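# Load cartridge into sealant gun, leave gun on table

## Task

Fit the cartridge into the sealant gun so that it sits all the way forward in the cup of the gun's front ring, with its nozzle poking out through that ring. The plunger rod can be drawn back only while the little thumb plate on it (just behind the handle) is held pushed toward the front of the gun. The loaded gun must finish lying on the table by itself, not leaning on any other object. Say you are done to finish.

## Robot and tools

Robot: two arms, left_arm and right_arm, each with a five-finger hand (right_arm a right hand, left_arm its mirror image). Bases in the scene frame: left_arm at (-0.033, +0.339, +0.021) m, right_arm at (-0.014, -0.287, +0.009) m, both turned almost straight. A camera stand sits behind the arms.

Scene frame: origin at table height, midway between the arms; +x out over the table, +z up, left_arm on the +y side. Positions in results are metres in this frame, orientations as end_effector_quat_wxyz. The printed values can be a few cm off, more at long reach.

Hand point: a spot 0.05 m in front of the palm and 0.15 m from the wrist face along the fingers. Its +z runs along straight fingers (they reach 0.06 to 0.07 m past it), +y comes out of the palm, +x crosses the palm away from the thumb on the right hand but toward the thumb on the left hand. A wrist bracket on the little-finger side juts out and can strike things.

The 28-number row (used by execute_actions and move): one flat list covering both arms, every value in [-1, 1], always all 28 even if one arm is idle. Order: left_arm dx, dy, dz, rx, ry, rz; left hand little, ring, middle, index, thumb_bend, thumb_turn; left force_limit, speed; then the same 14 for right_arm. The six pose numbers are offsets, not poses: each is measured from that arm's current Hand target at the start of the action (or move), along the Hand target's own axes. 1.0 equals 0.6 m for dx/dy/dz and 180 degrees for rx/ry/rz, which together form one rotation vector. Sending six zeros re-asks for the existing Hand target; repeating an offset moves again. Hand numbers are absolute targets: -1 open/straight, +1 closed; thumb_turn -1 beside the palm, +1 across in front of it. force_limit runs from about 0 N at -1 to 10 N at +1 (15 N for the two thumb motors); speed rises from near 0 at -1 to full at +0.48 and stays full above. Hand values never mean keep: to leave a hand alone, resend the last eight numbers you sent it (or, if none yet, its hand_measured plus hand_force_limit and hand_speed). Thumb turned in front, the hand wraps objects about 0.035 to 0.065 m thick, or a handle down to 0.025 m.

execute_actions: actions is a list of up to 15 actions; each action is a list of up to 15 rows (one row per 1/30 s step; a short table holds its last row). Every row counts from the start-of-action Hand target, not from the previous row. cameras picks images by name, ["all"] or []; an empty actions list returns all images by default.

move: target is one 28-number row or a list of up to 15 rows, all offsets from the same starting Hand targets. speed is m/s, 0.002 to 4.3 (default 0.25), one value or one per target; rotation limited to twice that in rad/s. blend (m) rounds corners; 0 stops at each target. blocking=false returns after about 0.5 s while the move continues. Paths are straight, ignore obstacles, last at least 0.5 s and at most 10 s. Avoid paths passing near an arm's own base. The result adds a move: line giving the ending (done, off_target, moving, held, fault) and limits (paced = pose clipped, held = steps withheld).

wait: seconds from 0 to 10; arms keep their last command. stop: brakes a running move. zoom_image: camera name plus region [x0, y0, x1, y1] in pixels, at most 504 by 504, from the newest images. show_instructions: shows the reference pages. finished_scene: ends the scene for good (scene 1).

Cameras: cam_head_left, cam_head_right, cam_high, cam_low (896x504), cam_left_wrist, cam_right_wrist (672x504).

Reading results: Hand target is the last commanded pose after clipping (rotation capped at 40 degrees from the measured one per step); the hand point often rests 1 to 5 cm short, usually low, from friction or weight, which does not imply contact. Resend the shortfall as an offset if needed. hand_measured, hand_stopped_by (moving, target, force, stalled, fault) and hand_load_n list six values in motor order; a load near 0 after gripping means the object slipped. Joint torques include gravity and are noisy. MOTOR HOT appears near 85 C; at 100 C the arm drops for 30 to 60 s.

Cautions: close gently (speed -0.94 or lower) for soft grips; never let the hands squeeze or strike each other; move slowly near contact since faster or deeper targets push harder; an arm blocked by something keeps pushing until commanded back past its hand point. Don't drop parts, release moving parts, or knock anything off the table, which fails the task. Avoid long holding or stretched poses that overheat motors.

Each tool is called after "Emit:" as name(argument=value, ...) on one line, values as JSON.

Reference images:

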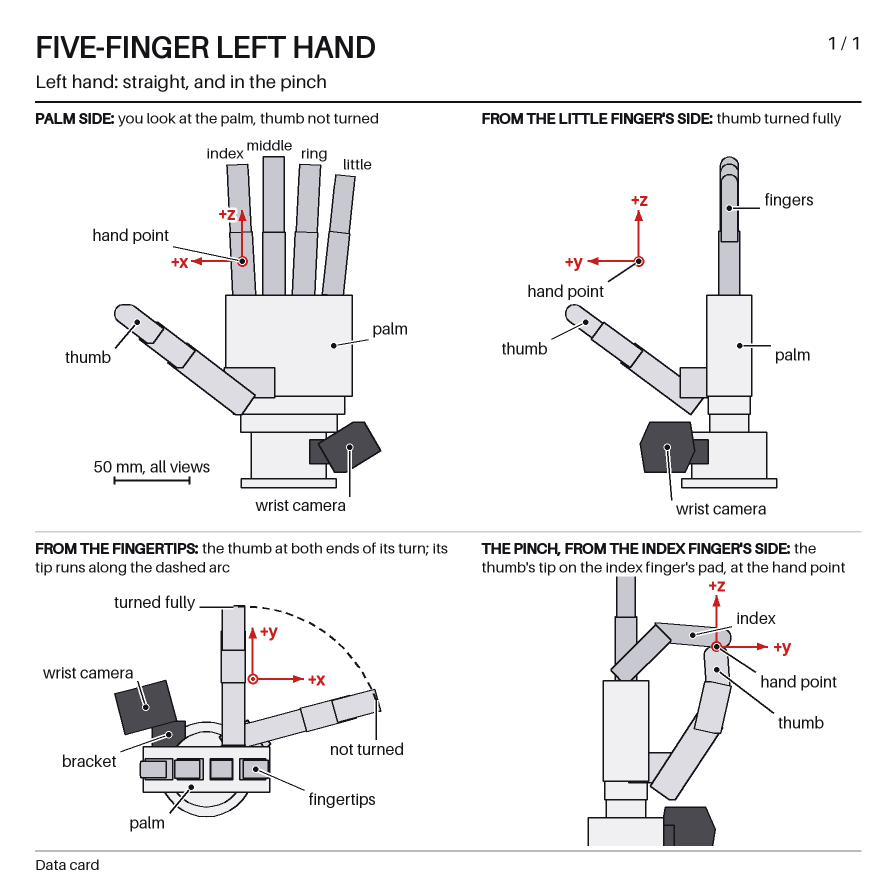

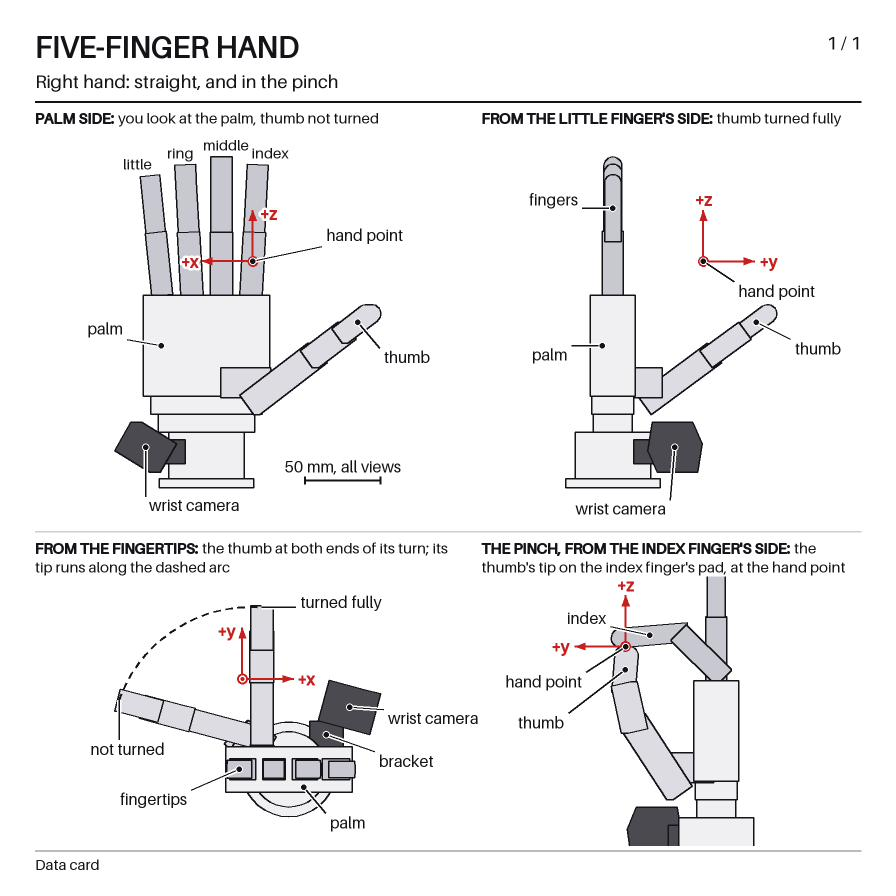

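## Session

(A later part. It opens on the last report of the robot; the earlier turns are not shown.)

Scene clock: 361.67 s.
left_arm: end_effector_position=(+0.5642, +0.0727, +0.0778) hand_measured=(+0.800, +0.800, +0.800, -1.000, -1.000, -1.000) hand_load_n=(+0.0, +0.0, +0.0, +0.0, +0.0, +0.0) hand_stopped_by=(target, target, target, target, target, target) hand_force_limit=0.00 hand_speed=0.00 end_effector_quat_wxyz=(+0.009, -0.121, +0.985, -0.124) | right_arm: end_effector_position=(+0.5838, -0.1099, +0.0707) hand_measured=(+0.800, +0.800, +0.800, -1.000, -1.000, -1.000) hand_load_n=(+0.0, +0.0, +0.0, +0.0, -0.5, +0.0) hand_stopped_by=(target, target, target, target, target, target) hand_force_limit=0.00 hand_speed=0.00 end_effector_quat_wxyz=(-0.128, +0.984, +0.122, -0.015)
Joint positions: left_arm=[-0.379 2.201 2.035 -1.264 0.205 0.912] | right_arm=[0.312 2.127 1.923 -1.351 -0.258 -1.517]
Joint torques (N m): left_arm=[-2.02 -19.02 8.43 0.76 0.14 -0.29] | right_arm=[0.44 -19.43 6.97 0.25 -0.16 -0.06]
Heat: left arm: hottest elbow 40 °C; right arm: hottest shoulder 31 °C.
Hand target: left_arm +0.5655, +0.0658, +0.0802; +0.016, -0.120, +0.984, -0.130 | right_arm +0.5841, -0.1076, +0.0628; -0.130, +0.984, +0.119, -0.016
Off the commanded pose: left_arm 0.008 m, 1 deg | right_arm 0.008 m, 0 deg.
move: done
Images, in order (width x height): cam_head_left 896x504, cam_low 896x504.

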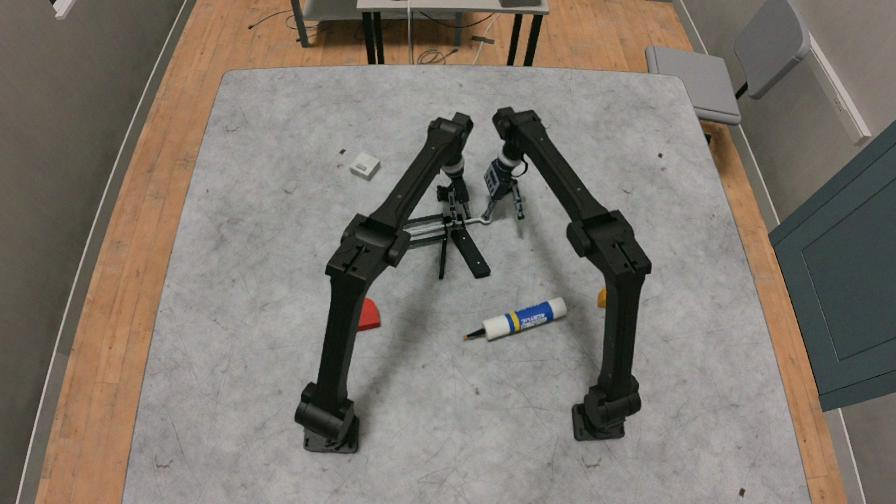

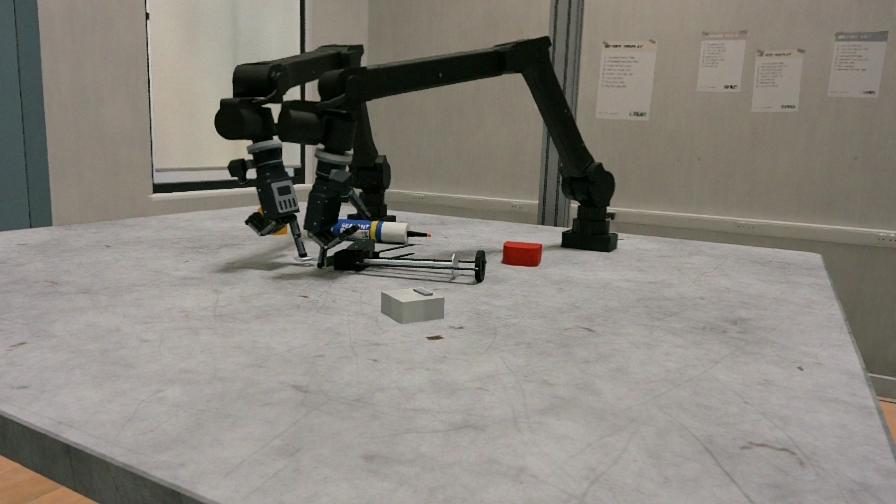

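Emit:
move(target=[[0.017,0.0005,-0.014,0,0,0,0.8,0.8,0.8,-1,-1,-1,0,0,0,0.0078,0.029,0,0,0,0.8,0.8,0.8,-1,-1,-1,0,0]], speed=0.06, cameras=["cam_head_left","cam_low"])

Emit:
zoom_image(camera="cam_head_left", region=[440, 190, 510, 240])

Emit:
zoom_image(camera="cam_low", region=[270, 200, 400, 290])

Scene clock: 376.37 s.
left_arm: end_effector_position=(+0.5544, +0.0729, +0.0759) hand_measured=(+0.800, +0.800, +0.800, -1.000, -1.000, -1.000) hand_load_n=(+0.0, +0.0, +0.0, +0.0, +0.0, +0.0) hand_stopped_by=(target, target, target, target, target, target) hand_force_limit=0.00 hand_speed=0.00 end_effector_quat_wxyz=(+0.004, -0.120, +0.985, -0.121) | right_arm: end_effector_position=(+0.5830, -0.1098, +0.0602) hand_measured=(+0.800, +0.800, +0.800, -1.000, -1.000, -1.000) hand_load_n=(+0.0, +0.0, +0.0, +0.0, +0.0, +0.0) hand_stopped_by=(target, target, target, target, target, target) hand_force_limit=0.00 hand_speed=0.00 end_effector_quat_wxyz=(-0.129, +0.985, +0.118, -0.012)
Joint positions: left_arm=[-0.384 2.183 1.998 -1.254 0.205 0.909] | right_arm=[0.312 2.127 1.895 -1.315 -0.258 -1.508]
Joint torques (N m): left_arm=[-1.55 -20.66 8.1 0.8 0.11 -0.28] | right_arm=[-0.38 -18.08 6.9 0.29 -0.11 -0.06]
Heat: left arm: hottest elbow 38 °C; right arm: hottest shoulder 31 °C.
Hand target: left_arm +0.5549, +0.0656, +0.0882; +0.016, -0.120, +0.984, -0.130 | right_arm +0.5840, -0.1076, +0.0448; -0.130, +0.984, +0.119, -0.016
Off the commanded pose: left_arm 0.014 m, 2 deg | right_arm 0.016 m, 1 deg.
move: off_target (left_arm, right_arm)
Images, in order (width x height): cam_head_left 896x504, cam_low 896x504.

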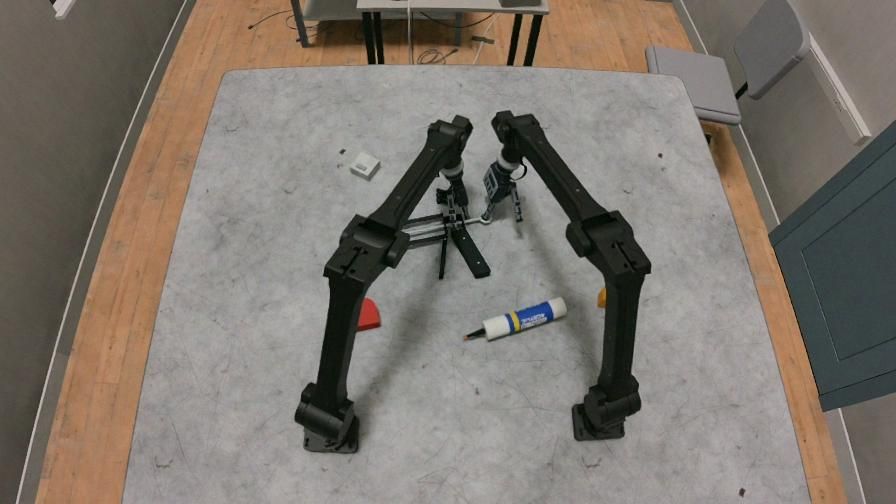

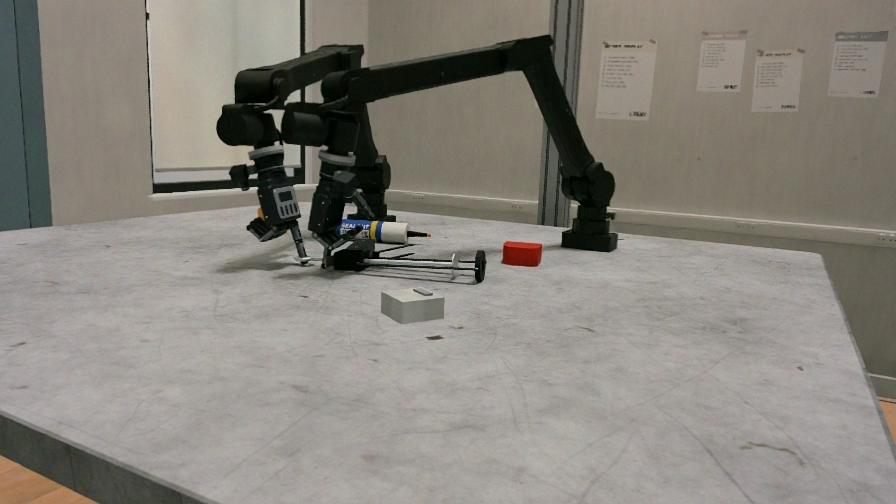

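Scaled by 7.200 from the camera's 896x504 image, which has a finer 1280x720 frame.

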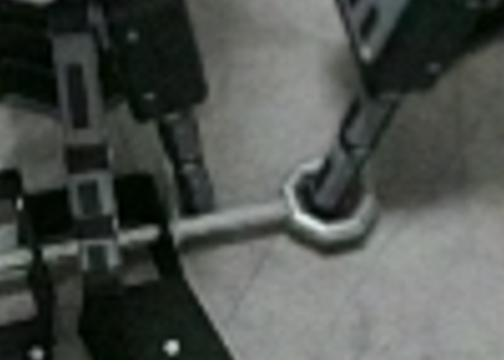

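Scaled by 3.877 from the camera's 896x504 image, which has a finer 1280x720 frame.

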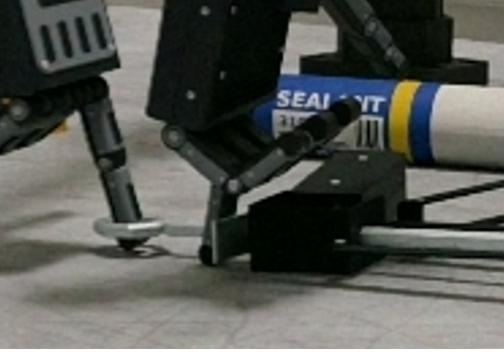

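Emit:
move(target=[[-0.0015,0.05,-0.0135,0,0,0,0.8,0.8,0.8,-1,-1,-1,0,0,0,0,0,0,0,0,0.8,0.8,0.8,-1,-1,-1,0,0]], speed=0.06, cameras=["cam_head_left","cam_low"])

Emit:
zoom_image(camera="cam_head_left", region=[440, 190, 510, 240])

Emit:
zoom_image(camera="cam_low", region=[270, 200, 400, 290])

Scene clock: 383.83 s.
left_arm: end_effector_position=(+0.5479, +0.0857, +0.0761) hand_measured=(+0.800, +0.800, +0.800, -1.000, -1.000, -1.000) hand_load_n=(+0.0, +0.0, +0.0, +0.0, +0.0, +0.5) hand_stopped_by=(target, target, target, target, target, target) hand_force_limit=0.00 hand_speed=0.00 end_effector_quat_wxyz=(+0.011, -0.125, +0.984, -0.129) | right_arm: end_effector_position=(+0.5801, -0.1022, +0.0596) hand_measured=(+0.800, +0.800, +0.800, -1.000, -1.000, -1.000) hand_load_n=(+0.0, +0.0, +0.0, +0.0, +0.0, +0.0) hand_stopped_by=(target, target, target, target, target, target) hand_force_limit=0.00 hand_speed=0.00 end_effector_quat_wxyz=(-0.136, +0.983, +0.122, -0.015)
Joint positions: left_arm=[-0.368 2.134 1.916 -1.204 0.213 0.913] | right_arm=[0.32 2.127 1.894 -1.315 -0.274 -1.508]
Joint torques (N m): left_arm=[0.44 -20.07 7.61 0.17 0.14 0.07] | right_arm=[-0.62 -17.61 6.97 0.54 0.19 -0.1]
Heat: left arm: hottest elbow 37 °C; right arm: hottest shoulder 31 °C.
Hand target: left_arm +0.5483, +0.0961, +0.0881; +0.016, -0.120, +0.984, -0.130 | right_arm +0.5839, -0.1075, +0.0447; -0.130, +0.984, +0.119, -0.016
Off the commanded pose: left_arm 0.016 m, 1 deg | right_arm 0.016 m, 1 deg.
move: off_target (left_arm, right_arm)
Images, in order (width x height): cam_head_left 896x504, cam_low 896x504.

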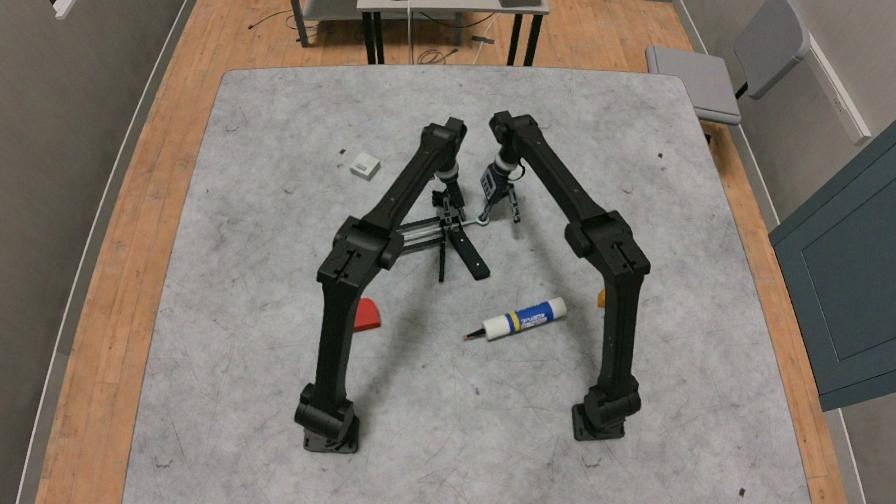

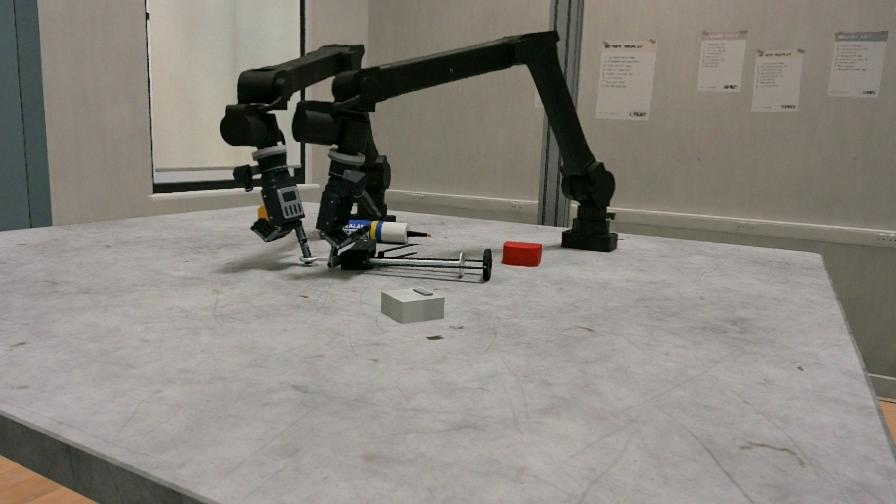

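Scaled by 7.200 from the camera's 896x504 image, which has a finer 1280x720 frame.

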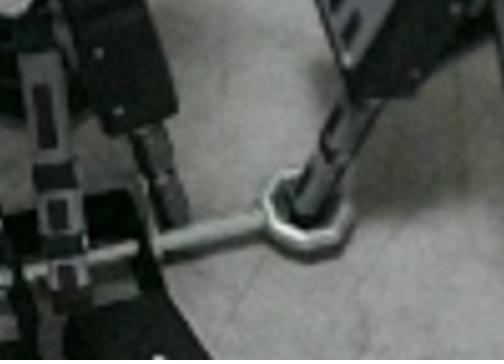

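Scaled by 3.877 from the camera's 896x504 image, which has a finer 1280x720 frame.

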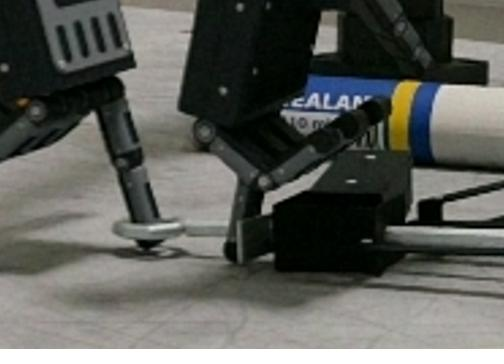

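Emit:
move(target=[[0,0,0,0,0,0,0.8,0.8,0.8,-1,-1,-1,0,0,0,0.124,-0.051,0,0,0,0.8,0.8,0.8,-1,-1,-1,0,0]], speed=0.08, cameras=["cam_head_left","cam_low"])

Emit:
zoom_image(camera="cam_head_left", region=[380, 170, 520, 270])

Emit:
zoom_image(camera="cam_low", region=[230, 200, 500, 290])

Scene clock: 391.40 s.
left_arm: end_effector_position=(+0.5465, +0.0684, +0.0783) hand_measured=(+0.800, +0.800, +0.800, -1.000, -1.000, -1.000) hand_load_n=(+0.0, +0.0, +0.0, +1.0, +0.0, +0.0) hand_stopped_by=(target, target, target, target, target, target) hand_force_limit=0.00 hand_speed=0.00 end_effector_quat_wxyz=(+0.013, -0.113, +0.983, -0.146) | right_arm: end_effector_position=(+0.5822, -0.1290, +0.0599) hand_measured=(+0.800, +0.800, +0.800, -1.000, -1.000, -1.000) hand_load_n=(+0.0, +0.0, +0.0, +1.5, +0.0, +0.0) hand_stopped_by=(target, target, target, target, target, target) hand_force_limit=0.00 hand_speed=0.00 end_effector_quat_wxyz=(-0.150, +0.979, +0.135, -0.026)
Joint positions: left_arm=[-0.386 2.131 1.916 -1.184 0.239 0.913] | right_arm=[0.272 2.127 1.894 -1.352 -0.304 -1.589]
Joint torques (N m): left_arm=[0.85 -20.25 7.86 -0.75 -0.58 0.08] | right_arm=[-5.83 -18.67 8.06 -0.42 1.29 -0.43]
Heat: left arm: hottest elbow 37 °C; right arm: hottest shoulder 31 °C.
Hand target: left_arm +0.5483, +0.0960, +0.0882; +0.016, -0.120, +0.984, -0.130 | right_arm +0.6030, -0.1851, +0.0550; -0.130, +0.984, +0.119, -0.016
Off the commanded pose: left_arm 0.029 m, 2 deg | right_arm 0.060 m, 3 deg.
move: off_target (left_arm, right_arm)
Images, in order (width x height): cam_head_left 896x504, cam_low 896x504.

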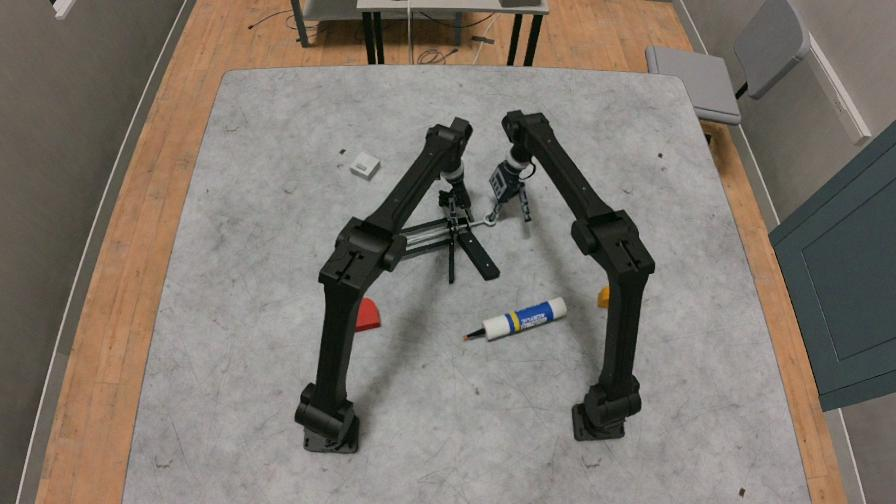

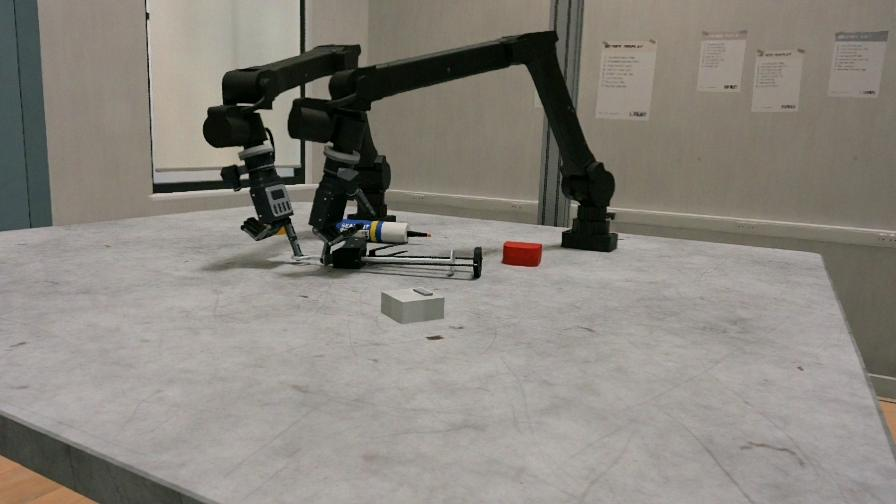

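Scaled by 3.600 from the camera's 896x504 image, which has a finer 1280x720 frame.

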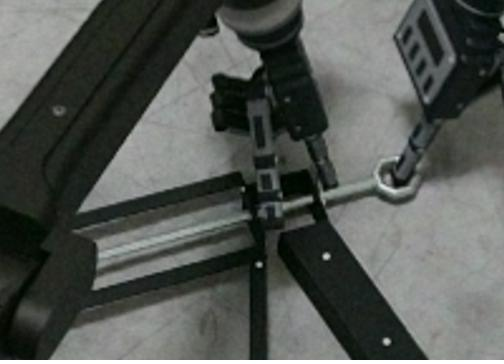

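Scaled by 1.867 from the camera's 896x504 image, which has a finer 1280x720 frame.

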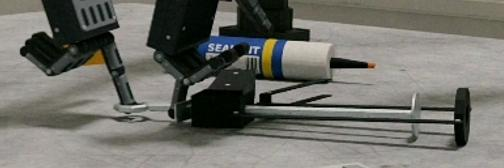

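Emit:
zoom_image(camera="cam_head_left", region=[445, 200, 505, 240])

Emit:
zoom_image(camera="cam_low", region=[300, 225, 380, 280])

Scaled by 8.400 from the camera's 896x504 image, which has a finer 1280x720 frame.

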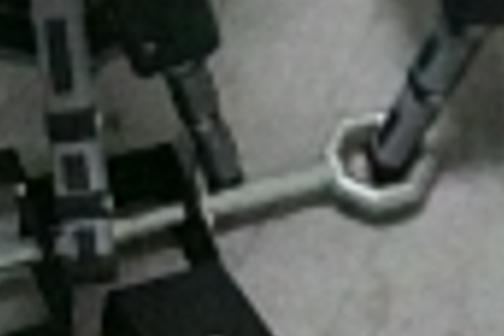

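Scaled by 6.300 from the camera's 896x504 image, which has a finer 1280x720 frame.

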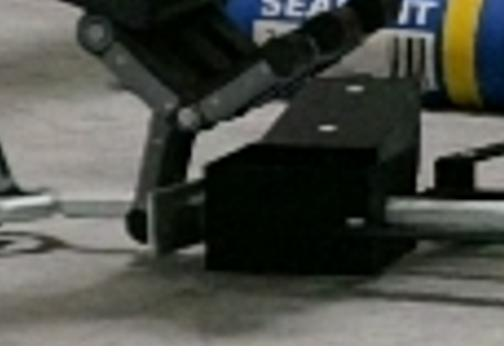

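Emit:
move(target=[[0,0.080,-0.0215,0,0,0,0.8,0.8,0.8,-1,-1,-1,0,0,0,0,0,0,0,0,0.8,0.8,0.8,-1,-1,-1,0,0]], speed=0.08, cameras=["cam_head_left","cam_low"])

Emit:
zoom_image(camera="cam_head_left", region=[380, 170, 520, 270])

Emit:
zoom_image(camera="cam_low", region=[230, 200, 500, 290])

Scene clock: 409.43 s.
left_arm: end_effector_position=(+0.5399, +0.1479, +0.0937) hand_measured=(+0.800, +0.800, +0.800, -1.000, -1.000, -1.000) hand_load_n=(+0.0, +0.0, +0.0, +0.0, +0.0, +0.0) hand_stopped_by=(target, target, target, target, target, target) hand_force_limit=0.00 hand_speed=0.00 end_effector_quat_wxyz=(+0.023, -0.131, +0.982, -0.133) | right_arm: end_effector_position=(+0.5941, -0.1849, +0.0601) hand_measured=(+0.800, +0.800, +0.800, -1.000, -1.000, -1.000) hand_load_n=(+0.0, +0.0, +0.0, +0.0, +0.0, +0.0) hand_stopped_by=(target, target, target, target, target, target) hand_force_limit=0.00 hand_speed=0.00 end_effector_quat_wxyz=(-0.129, +0.985, +0.113, -0.020)
Joint positions: left_arm=[-0.282 2.025 1.783 -1.172 0.221 0.984] | right_arm=[0.195 2.127 1.894 -1.36 -0.261 -1.621]
Joint torques (N m): left_arm=[-1.79 -16.15 8.39 -0.12 0.08 -0.03] | right_arm=[-0.32 -18.14 8.76 -0.21 0.02 -0.15]
Heat: left arm: hottest elbow 36 °C; right arm: hottest shoulder 31 °C.
Hand target: left_arm +0.5365, +0.1442, +0.0884; +0.016, -0.120, +0.984, -0.130 | right_arm +0.6030, -0.1851, +0.0549; -0.130, +0.984, +0.119, -0.016
Off the commanded pose: left_arm 0.007 m, 2 deg | right_arm 0.010 m, 1 deg.
move: done
Images, in order (width x height): cam_head_left 896x504, cam_low 896x504.

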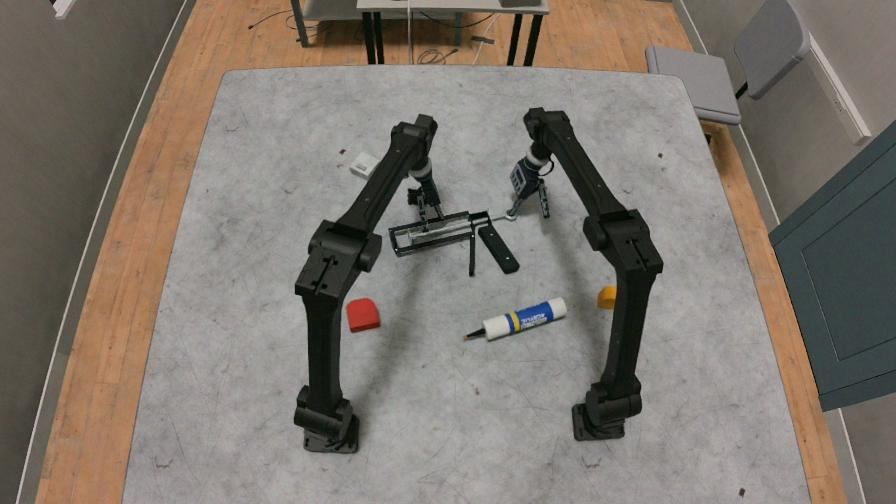

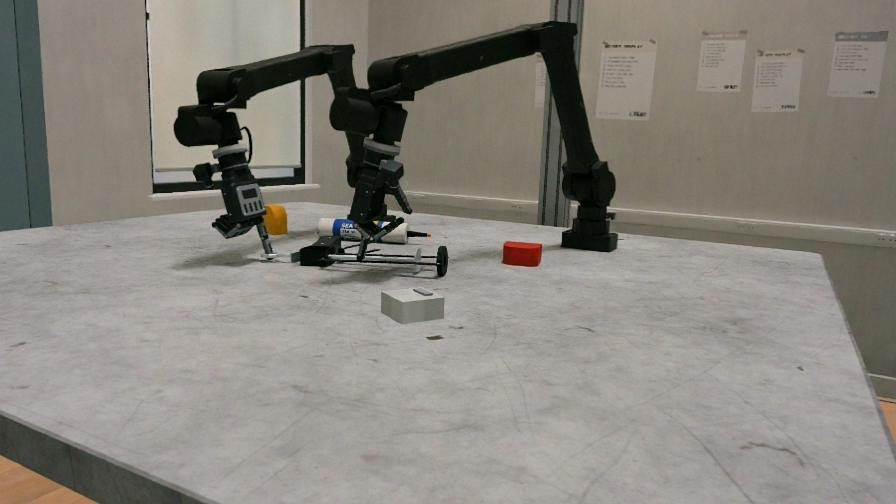

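Scaled by 3.600 from the camera's 896x504 image, which has a finer 1280x720 frame.

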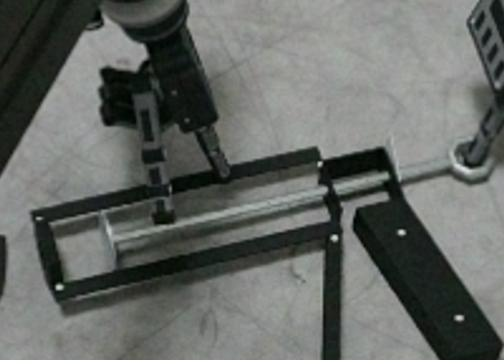

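Scaled by 1.867 from the camera's 896x504 image, which has a finer 1280x720 frame.

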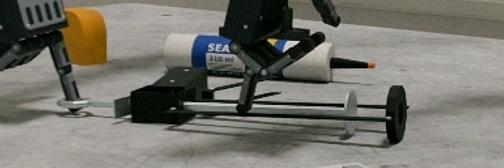

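Emit:
move(target=[[0,-0.043,-0.161,0,0,0,0.8,0.8,-1,-1,-1,-1,0,0,0,0,0,0,0,0,0.8,0.8,0.8,-1,-1,-1,0,0],[0.025,-0.311,-0.089,-0.084,0,-0.005,0.8,0.8,-1,-1,-1,-1,0,0,0,0,0,0,0,0,0.8,0.8,0.8,-1,-1,-1,0,0],[0.025,-0.290,-0.014,-0.084,0,-0.005,0.8,0.8,-1,-1,-1,-1,0,0,0,0,0,0,0,0,0.8,0.8,0.8,-1,-1,-1,0,0]], speed=0.2, blend=0.01, cameras=["cam_head_left","cam_head_right","cam_low","cam_left_wrist"])

Emit:
zoom_image(camera="cam_head_left", region=[430, 150, 570, 250])

Emit:
zoom_image(camera="cam_low", region=[230, 190, 360, 280])

Scene clock: 471.93 s.
left_arm: end_effector_position=(+0.5487, -0.0022, +0.1660) hand_measured=(+0.800, +0.800, -1.000, -1.000, -1.000, -1.000) hand_load_n=(+0.0, +0.0, +0.0, +0.0, +0.0, +0.0) hand_stopped_by=(target, target, target, target, target, target) hand_force_limit=0.00 hand_speed=0.00 end_effector_quat_wxyz=(+0.028, -0.105, +0.994, -0.031) | right_arm: end_effector_position=(+0.5942, -0.1850, +0.0601) hand_measured=(+0.800, +0.800, +0.800, -1.000, -1.000, -1.000) hand_load_n=(+0.0, +0.0, +0.0, +0.0, +0.0, +0.0) hand_stopped_by=(target, target, target, target, target, target) hand_force_limit=0.00 hand_speed=0.00 end_effector_quat_wxyz=(-0.129, +0.985, +0.114, -0.020)
Joint positions: left_arm=[-0.536 2.372 2.564 -1.681 0.014 0.803] | right_arm=[0.195 2.127 1.894 -1.36 -0.261 -1.623]
Joint torques (N m): left_arm=[-1.49 -21.77 8.91 0.17 0 -0.13] | right_arm=[-0.21 -17.79 8.85 -0.28 -0.02 -0.19]
Heat: left arm: hottest shoulder 34 °C; right arm: hottest elbow 32 °C.
Hand target: left_arm +0.5534, +0.0024, +0.1705; +0.035, -0.108, +0.993, -0.033 (not the last commanded pose) | right_arm +0.6030, -0.1851, +0.0549; -0.130, +0.984, +0.119, -0.016
Off the commanded pose: left_arm 0.033 m, 6 deg | right_arm 0.010 m, 1 deg.
move: held (left_arm; a check stopped the path); path passed 1 of 3 targets; limits=held
pose unreachable (left arm): on one or more control steps of this call, first in action 0 (counted from 0), this arm could not follow its commanded pose, so it was not sent that pose on those steps. It may still have moved: this result reports where it is.
cause: moving toward the commanded pose would bring a part of the arm too close to another arm (a part of this arm just beyond joint 4 (wrist pitch) and a part of the right arm just beyond its joint 3 (elbow), at the place that arm is still heading or pushing toward).
pose unreachable (right arm): on one or more control steps of this call, first in action 0 (counted from 0), this arm could not follow its commanded pose, so it was not sent that pose on those steps. It may still have moved: this result reports where it is.
cause: moving toward the commanded pose would bring a part of the arm too close to another arm (a part of this arm just beyond joint 4 (wrist pitch) and a part of the left arm just beyond its joint 4 (wrist pitch), where that arm would come to rest).
Images, in order (width x height): cam_head_left 896x504, cam_head_right 896x504, cam_low 896x504, cam_left_wrist 672x504.

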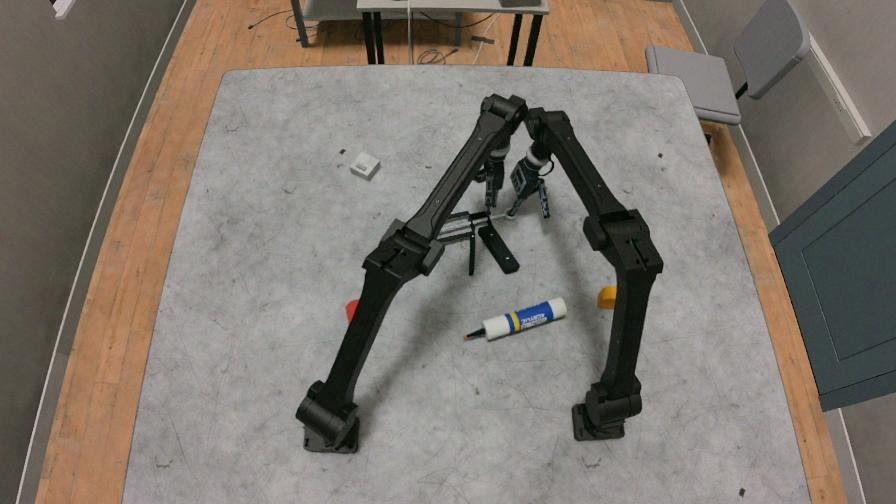

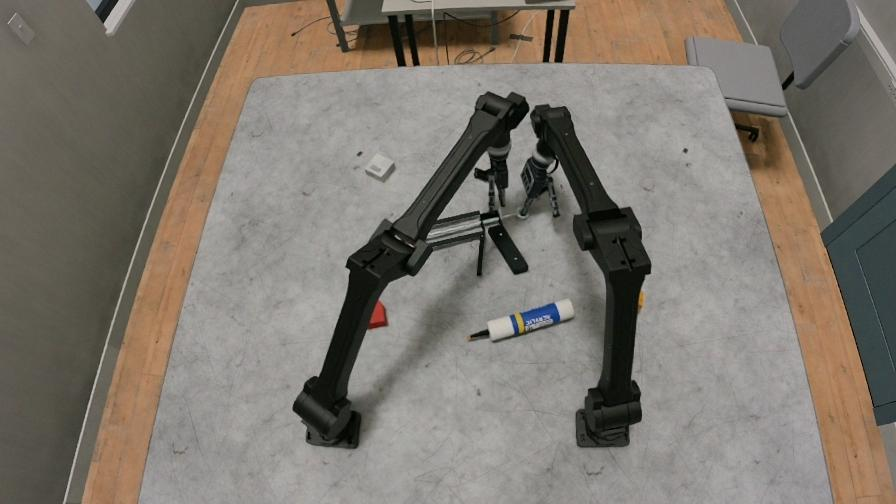

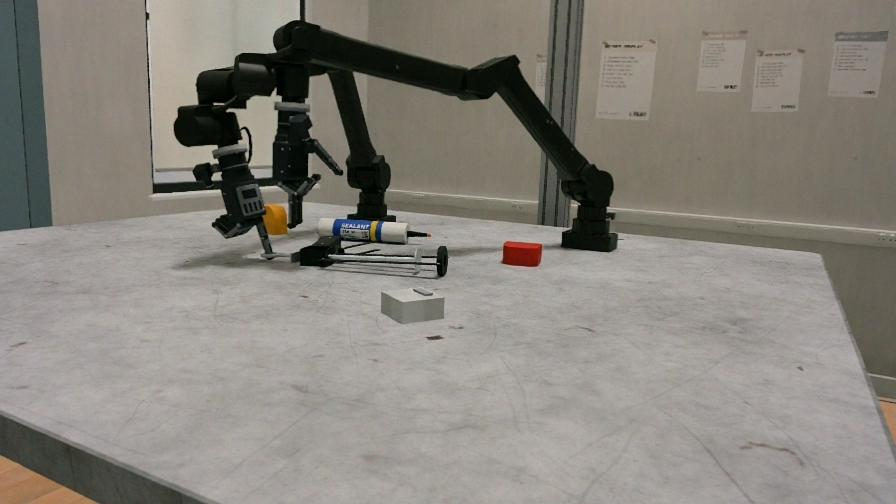

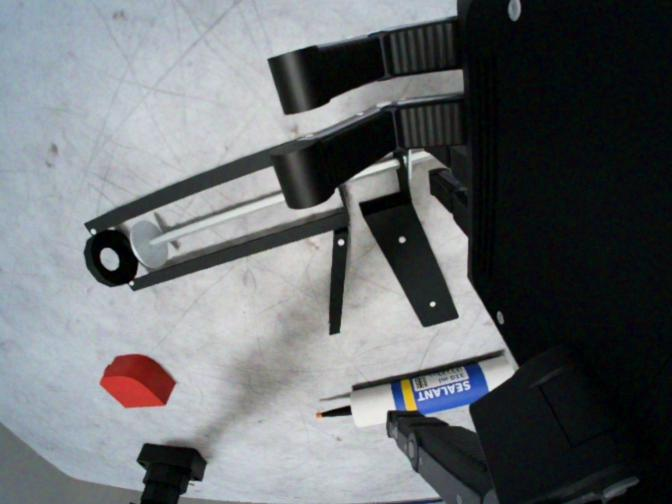

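Scaled by 3.600 from the camera's 896x504 image, which has a finer 1280x720 frame.

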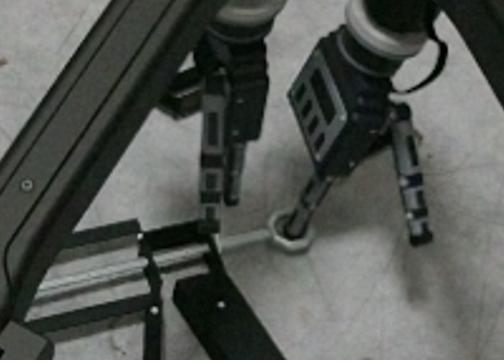

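Scaled by 3.877 from the camera's 896x504 image, which has a finer 1280x720 frame.

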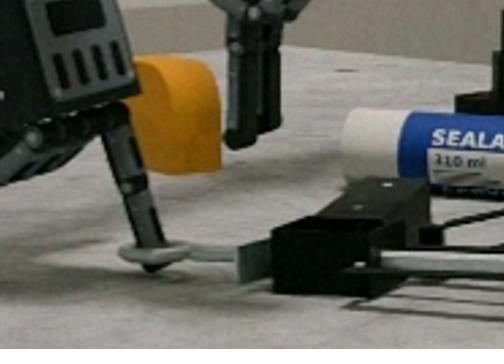

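Emit:
move(target=[[0.006,0.050,0.030,0.254,0.012,-0.021,0.8,0.8,-0.38,-0.38,-1,-1,0,0,0,0,0,0,0,0,0.8,0.8,0.8,-1,-1,-1,0,0],[0.001,-0.0625,0.109,0.254,0.012,-0.021,0.8,0.8,-0.38,-0.38,-1,-1,0,0,0,0,0,0,0,0,0.8,0.8,0.8,-1,-1,-1,0,0]], speed=0.2, cameras=["cam_head_left","cam_head_right","cam_low","cam_left_wrist"])

Emit:
zoom_image(camera="cam_head_left", region=[430, 150, 570, 250])

Emit:
zoom_image(camera="cam_low", region=[230, 190, 360, 280])

Scene clock: 516.93 s.
left_arm: end_effector_position=(+0.5416, -0.0327, +0.0882) hand_measured=(+0.800, +0.800, -0.380, -0.380, -1.000, -1.000) hand_load_n=(+0.0, +0.0, +0.0, +0.0, +0.0, +0.0) hand_stopped_by=(target, target, target, target, target, target) hand_force_limit=0.00 hand_speed=0.00 end_effector_quat_wxyz=(+0.030, -0.117, +0.906, -0.405) | right_arm: end_effector_position=(+0.5942, -0.1850, +0.0601) hand_measured=(+0.800, +0.800, +0.800, -1.000, -1.000, -1.000) hand_load_n=(+0.0, +0.0, +0.0, +0.0, +0.0, +0.0) hand_stopped_by=(target, target, target, target, target, target) hand_force_limit=0.00 hand_speed=0.00 end_effector_quat_wxyz=(-0.129, +0.985, +0.114, -0.020)
Joint positions: left_arm=[-0.397 2.018 1.645 -0.625 0.647 0.698] | right_arm=[0.195 2.127 1.894 -1.36 -0.261 -1.623]
Joint torques (N m): left_arm=[-0.44 -16.62 12.98 1.72 0.24 -0.31] | right_arm=[-0.09 -17.49 8.91 -0.36 -0.01 -0.18]
Motor temperatures (°C): left_arm=[22 33 33 22 21 21] | right_arm=[26 32 33 22 24 21]
Heat: left arm: hottest shoulder 33 °C; right arm: hottest elbow 33 °C.
Hand target: left_arm +0.5658, -0.0380, +0.1081; +0.054, -0.117, +0.899, -0.420 | right_arm +0.6030, -0.1851, +0.0549; -0.130, +0.984, +0.119, -0.016
Off the commanded pose: left_arm 0.032 m, 3 deg | right_arm 0.010 m, 1 deg.
move: off_target (left_arm)
Images, in order (width x height): cam_head_left 896x504, cam_head_right 896x504, cam_low 896x504, cam_left_wrist 672x504.

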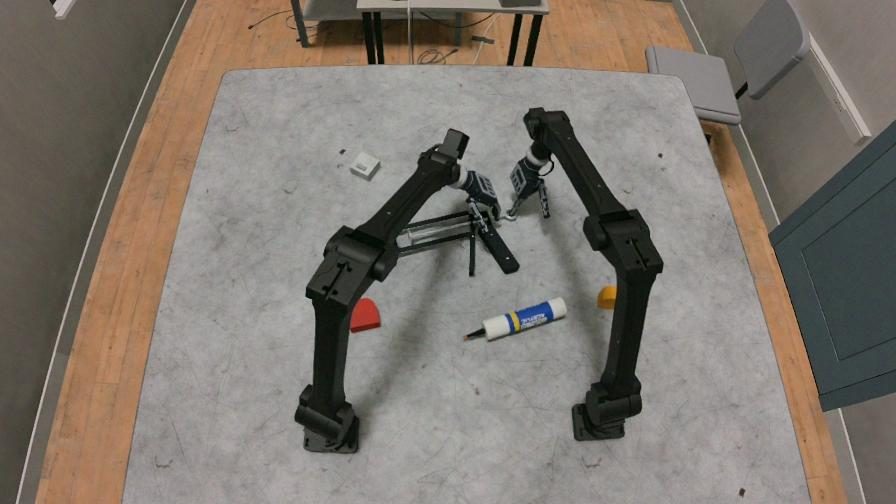

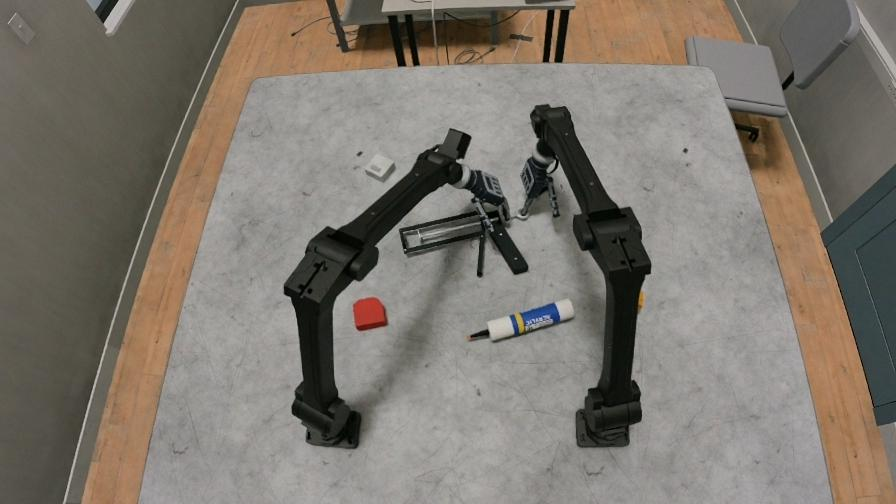

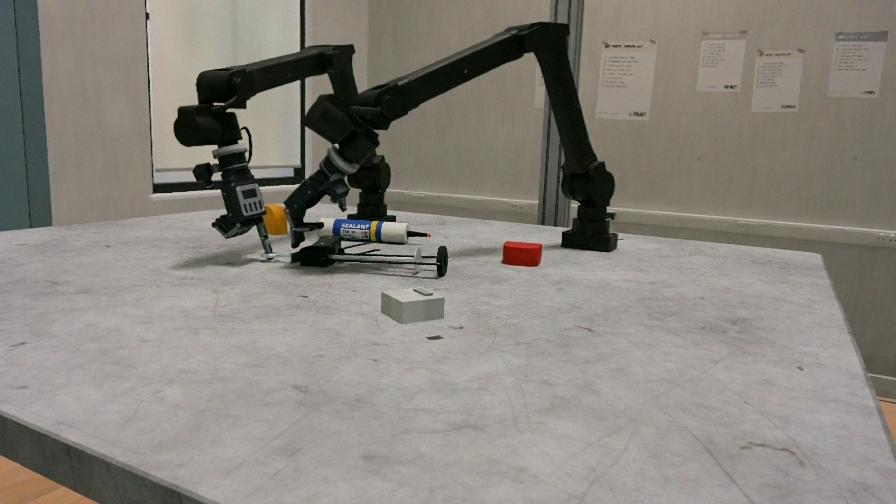

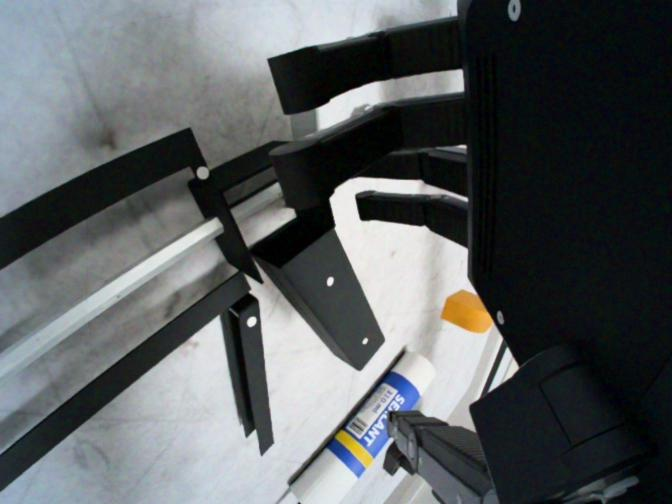

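Scaled by 3.600 from the camera's 896x504 image, which has a finer 1280x720 frame.

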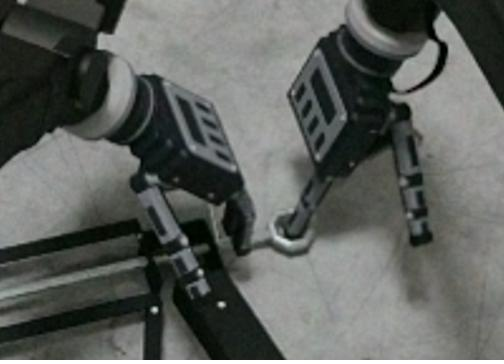

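Scaled by 3.877 from the camera's 896x504 image, which has a finer 1280x720 frame.

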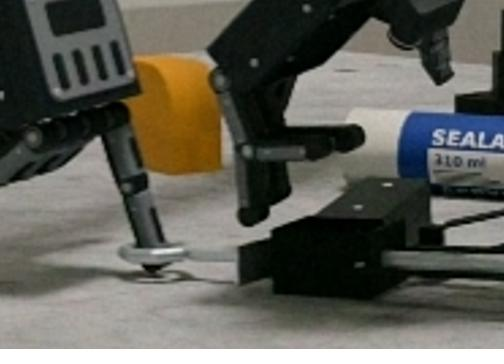

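Emit:
move(target=[[-0.0465,0.0083,0.016,0,0,0,0.8,0.8,-0.38,-0.38,-1,-1,0,0,0,0,0,0,0,0,0.8,0.8,0.8,-1,-1,-1,0,0]], speed=0.12, cameras=["cam_head_left","cam_low"])

Emit:
zoom_image(camera="cam_head_left", region=[450, 180, 534, 240])

Emit:
zoom_image(camera="cam_low", region=[250, 210, 350, 280])

Scene clock: 532.37 s.
left_arm: end_effector_position=(+0.5788, -0.0315, +0.0898) hand_measured=(+0.800, +0.800, -0.380, -0.380, -1.000, -1.000) hand_load_n=(+0.0, +0.0, +0.0, +0.0, +0.0, +0.0) hand_stopped_by=(target, target, target, target, target, target) hand_force_limit=0.00 hand_speed=0.00 end_effector_quat_wxyz=(+0.047, -0.122, +0.902, -0.412) | right_arm: end_effector_position=(+0.5942, -0.1850, +0.0601) hand_measured=(+0.800, +0.800, +0.800, -1.000, -1.000, -1.000) hand_load_n=(+0.0, +0.0, +0.0, +0.0, +0.0, +0.0) hand_stopped_by=(target, target, target, target, target, target) hand_force_limit=0.00 hand_speed=0.00 end_effector_quat_wxyz=(-0.129, +0.985, +0.114, -0.020)
Joint positions: left_arm=[-0.374 2.08 1.745 -0.632 0.649 0.698] | right_arm=[0.195 2.127 1.894 -1.36 -0.261 -1.623]
Joint torques (N m): left_arm=[-0.97 -16.73 13.3 0.46 0.56 -0.11] | right_arm=[-0.15 -18.2 8.84 -0.32 -0.01 -0.22]
Heat: left arm: hottest elbow 35 °C; right arm: hottest elbow 33 °C.
Hand target: left_arm +0.5937, -0.0350, +0.0980; +0.054, -0.117, +0.899, -0.419 | right_arm +0.6030, -0.1851, +0.0549; -0.130, +0.984, +0.119, -0.016
Off the commanded pose: left_arm 0.018 m, 1 deg | right_arm 0.010 m, 1 deg.
move: off_target (left_arm)
Images, in order (width x height): cam_head_left 896x504, cam_low 896x504.

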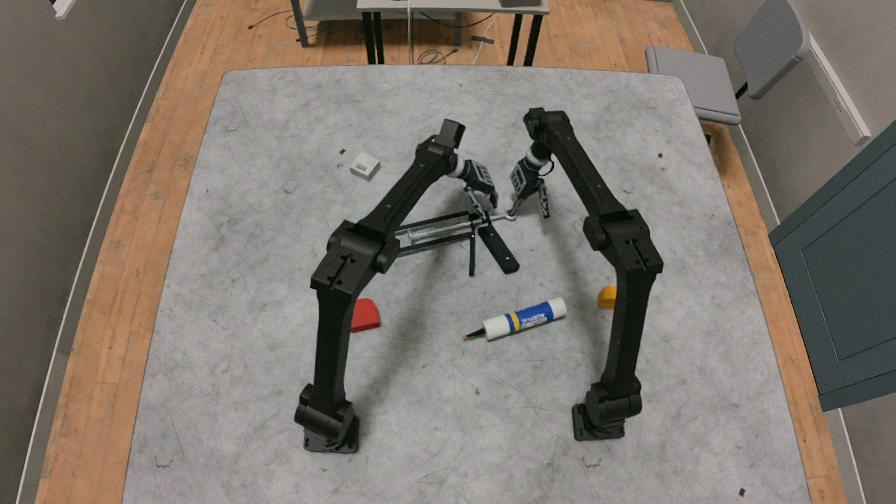

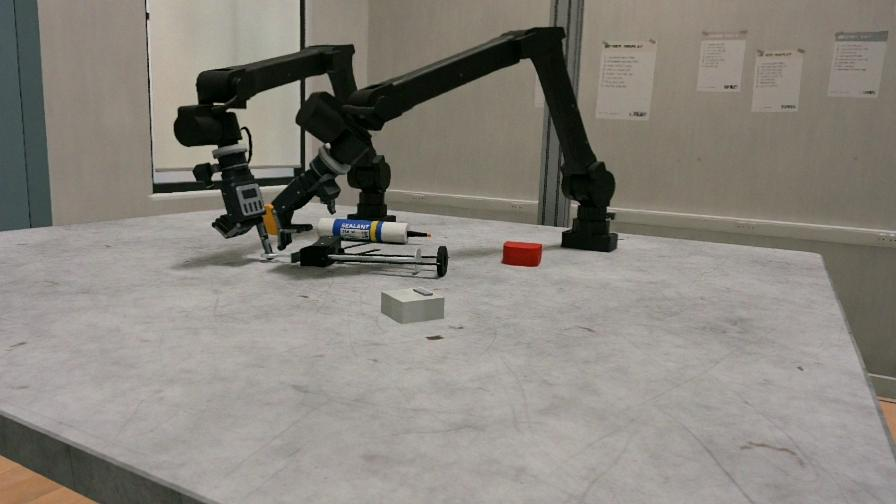

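Scaled by 6.000 from the camera's 896x504 image, which has a finer 1280x720 frame.

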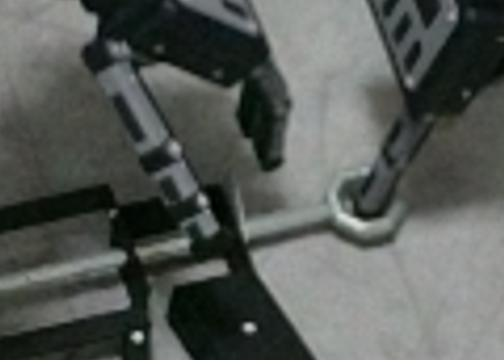

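Scaled by 5.040 from the camera's 896x504 image, which has a finer 1280x720 frame.

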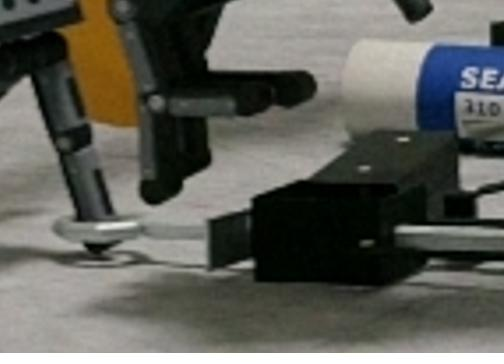

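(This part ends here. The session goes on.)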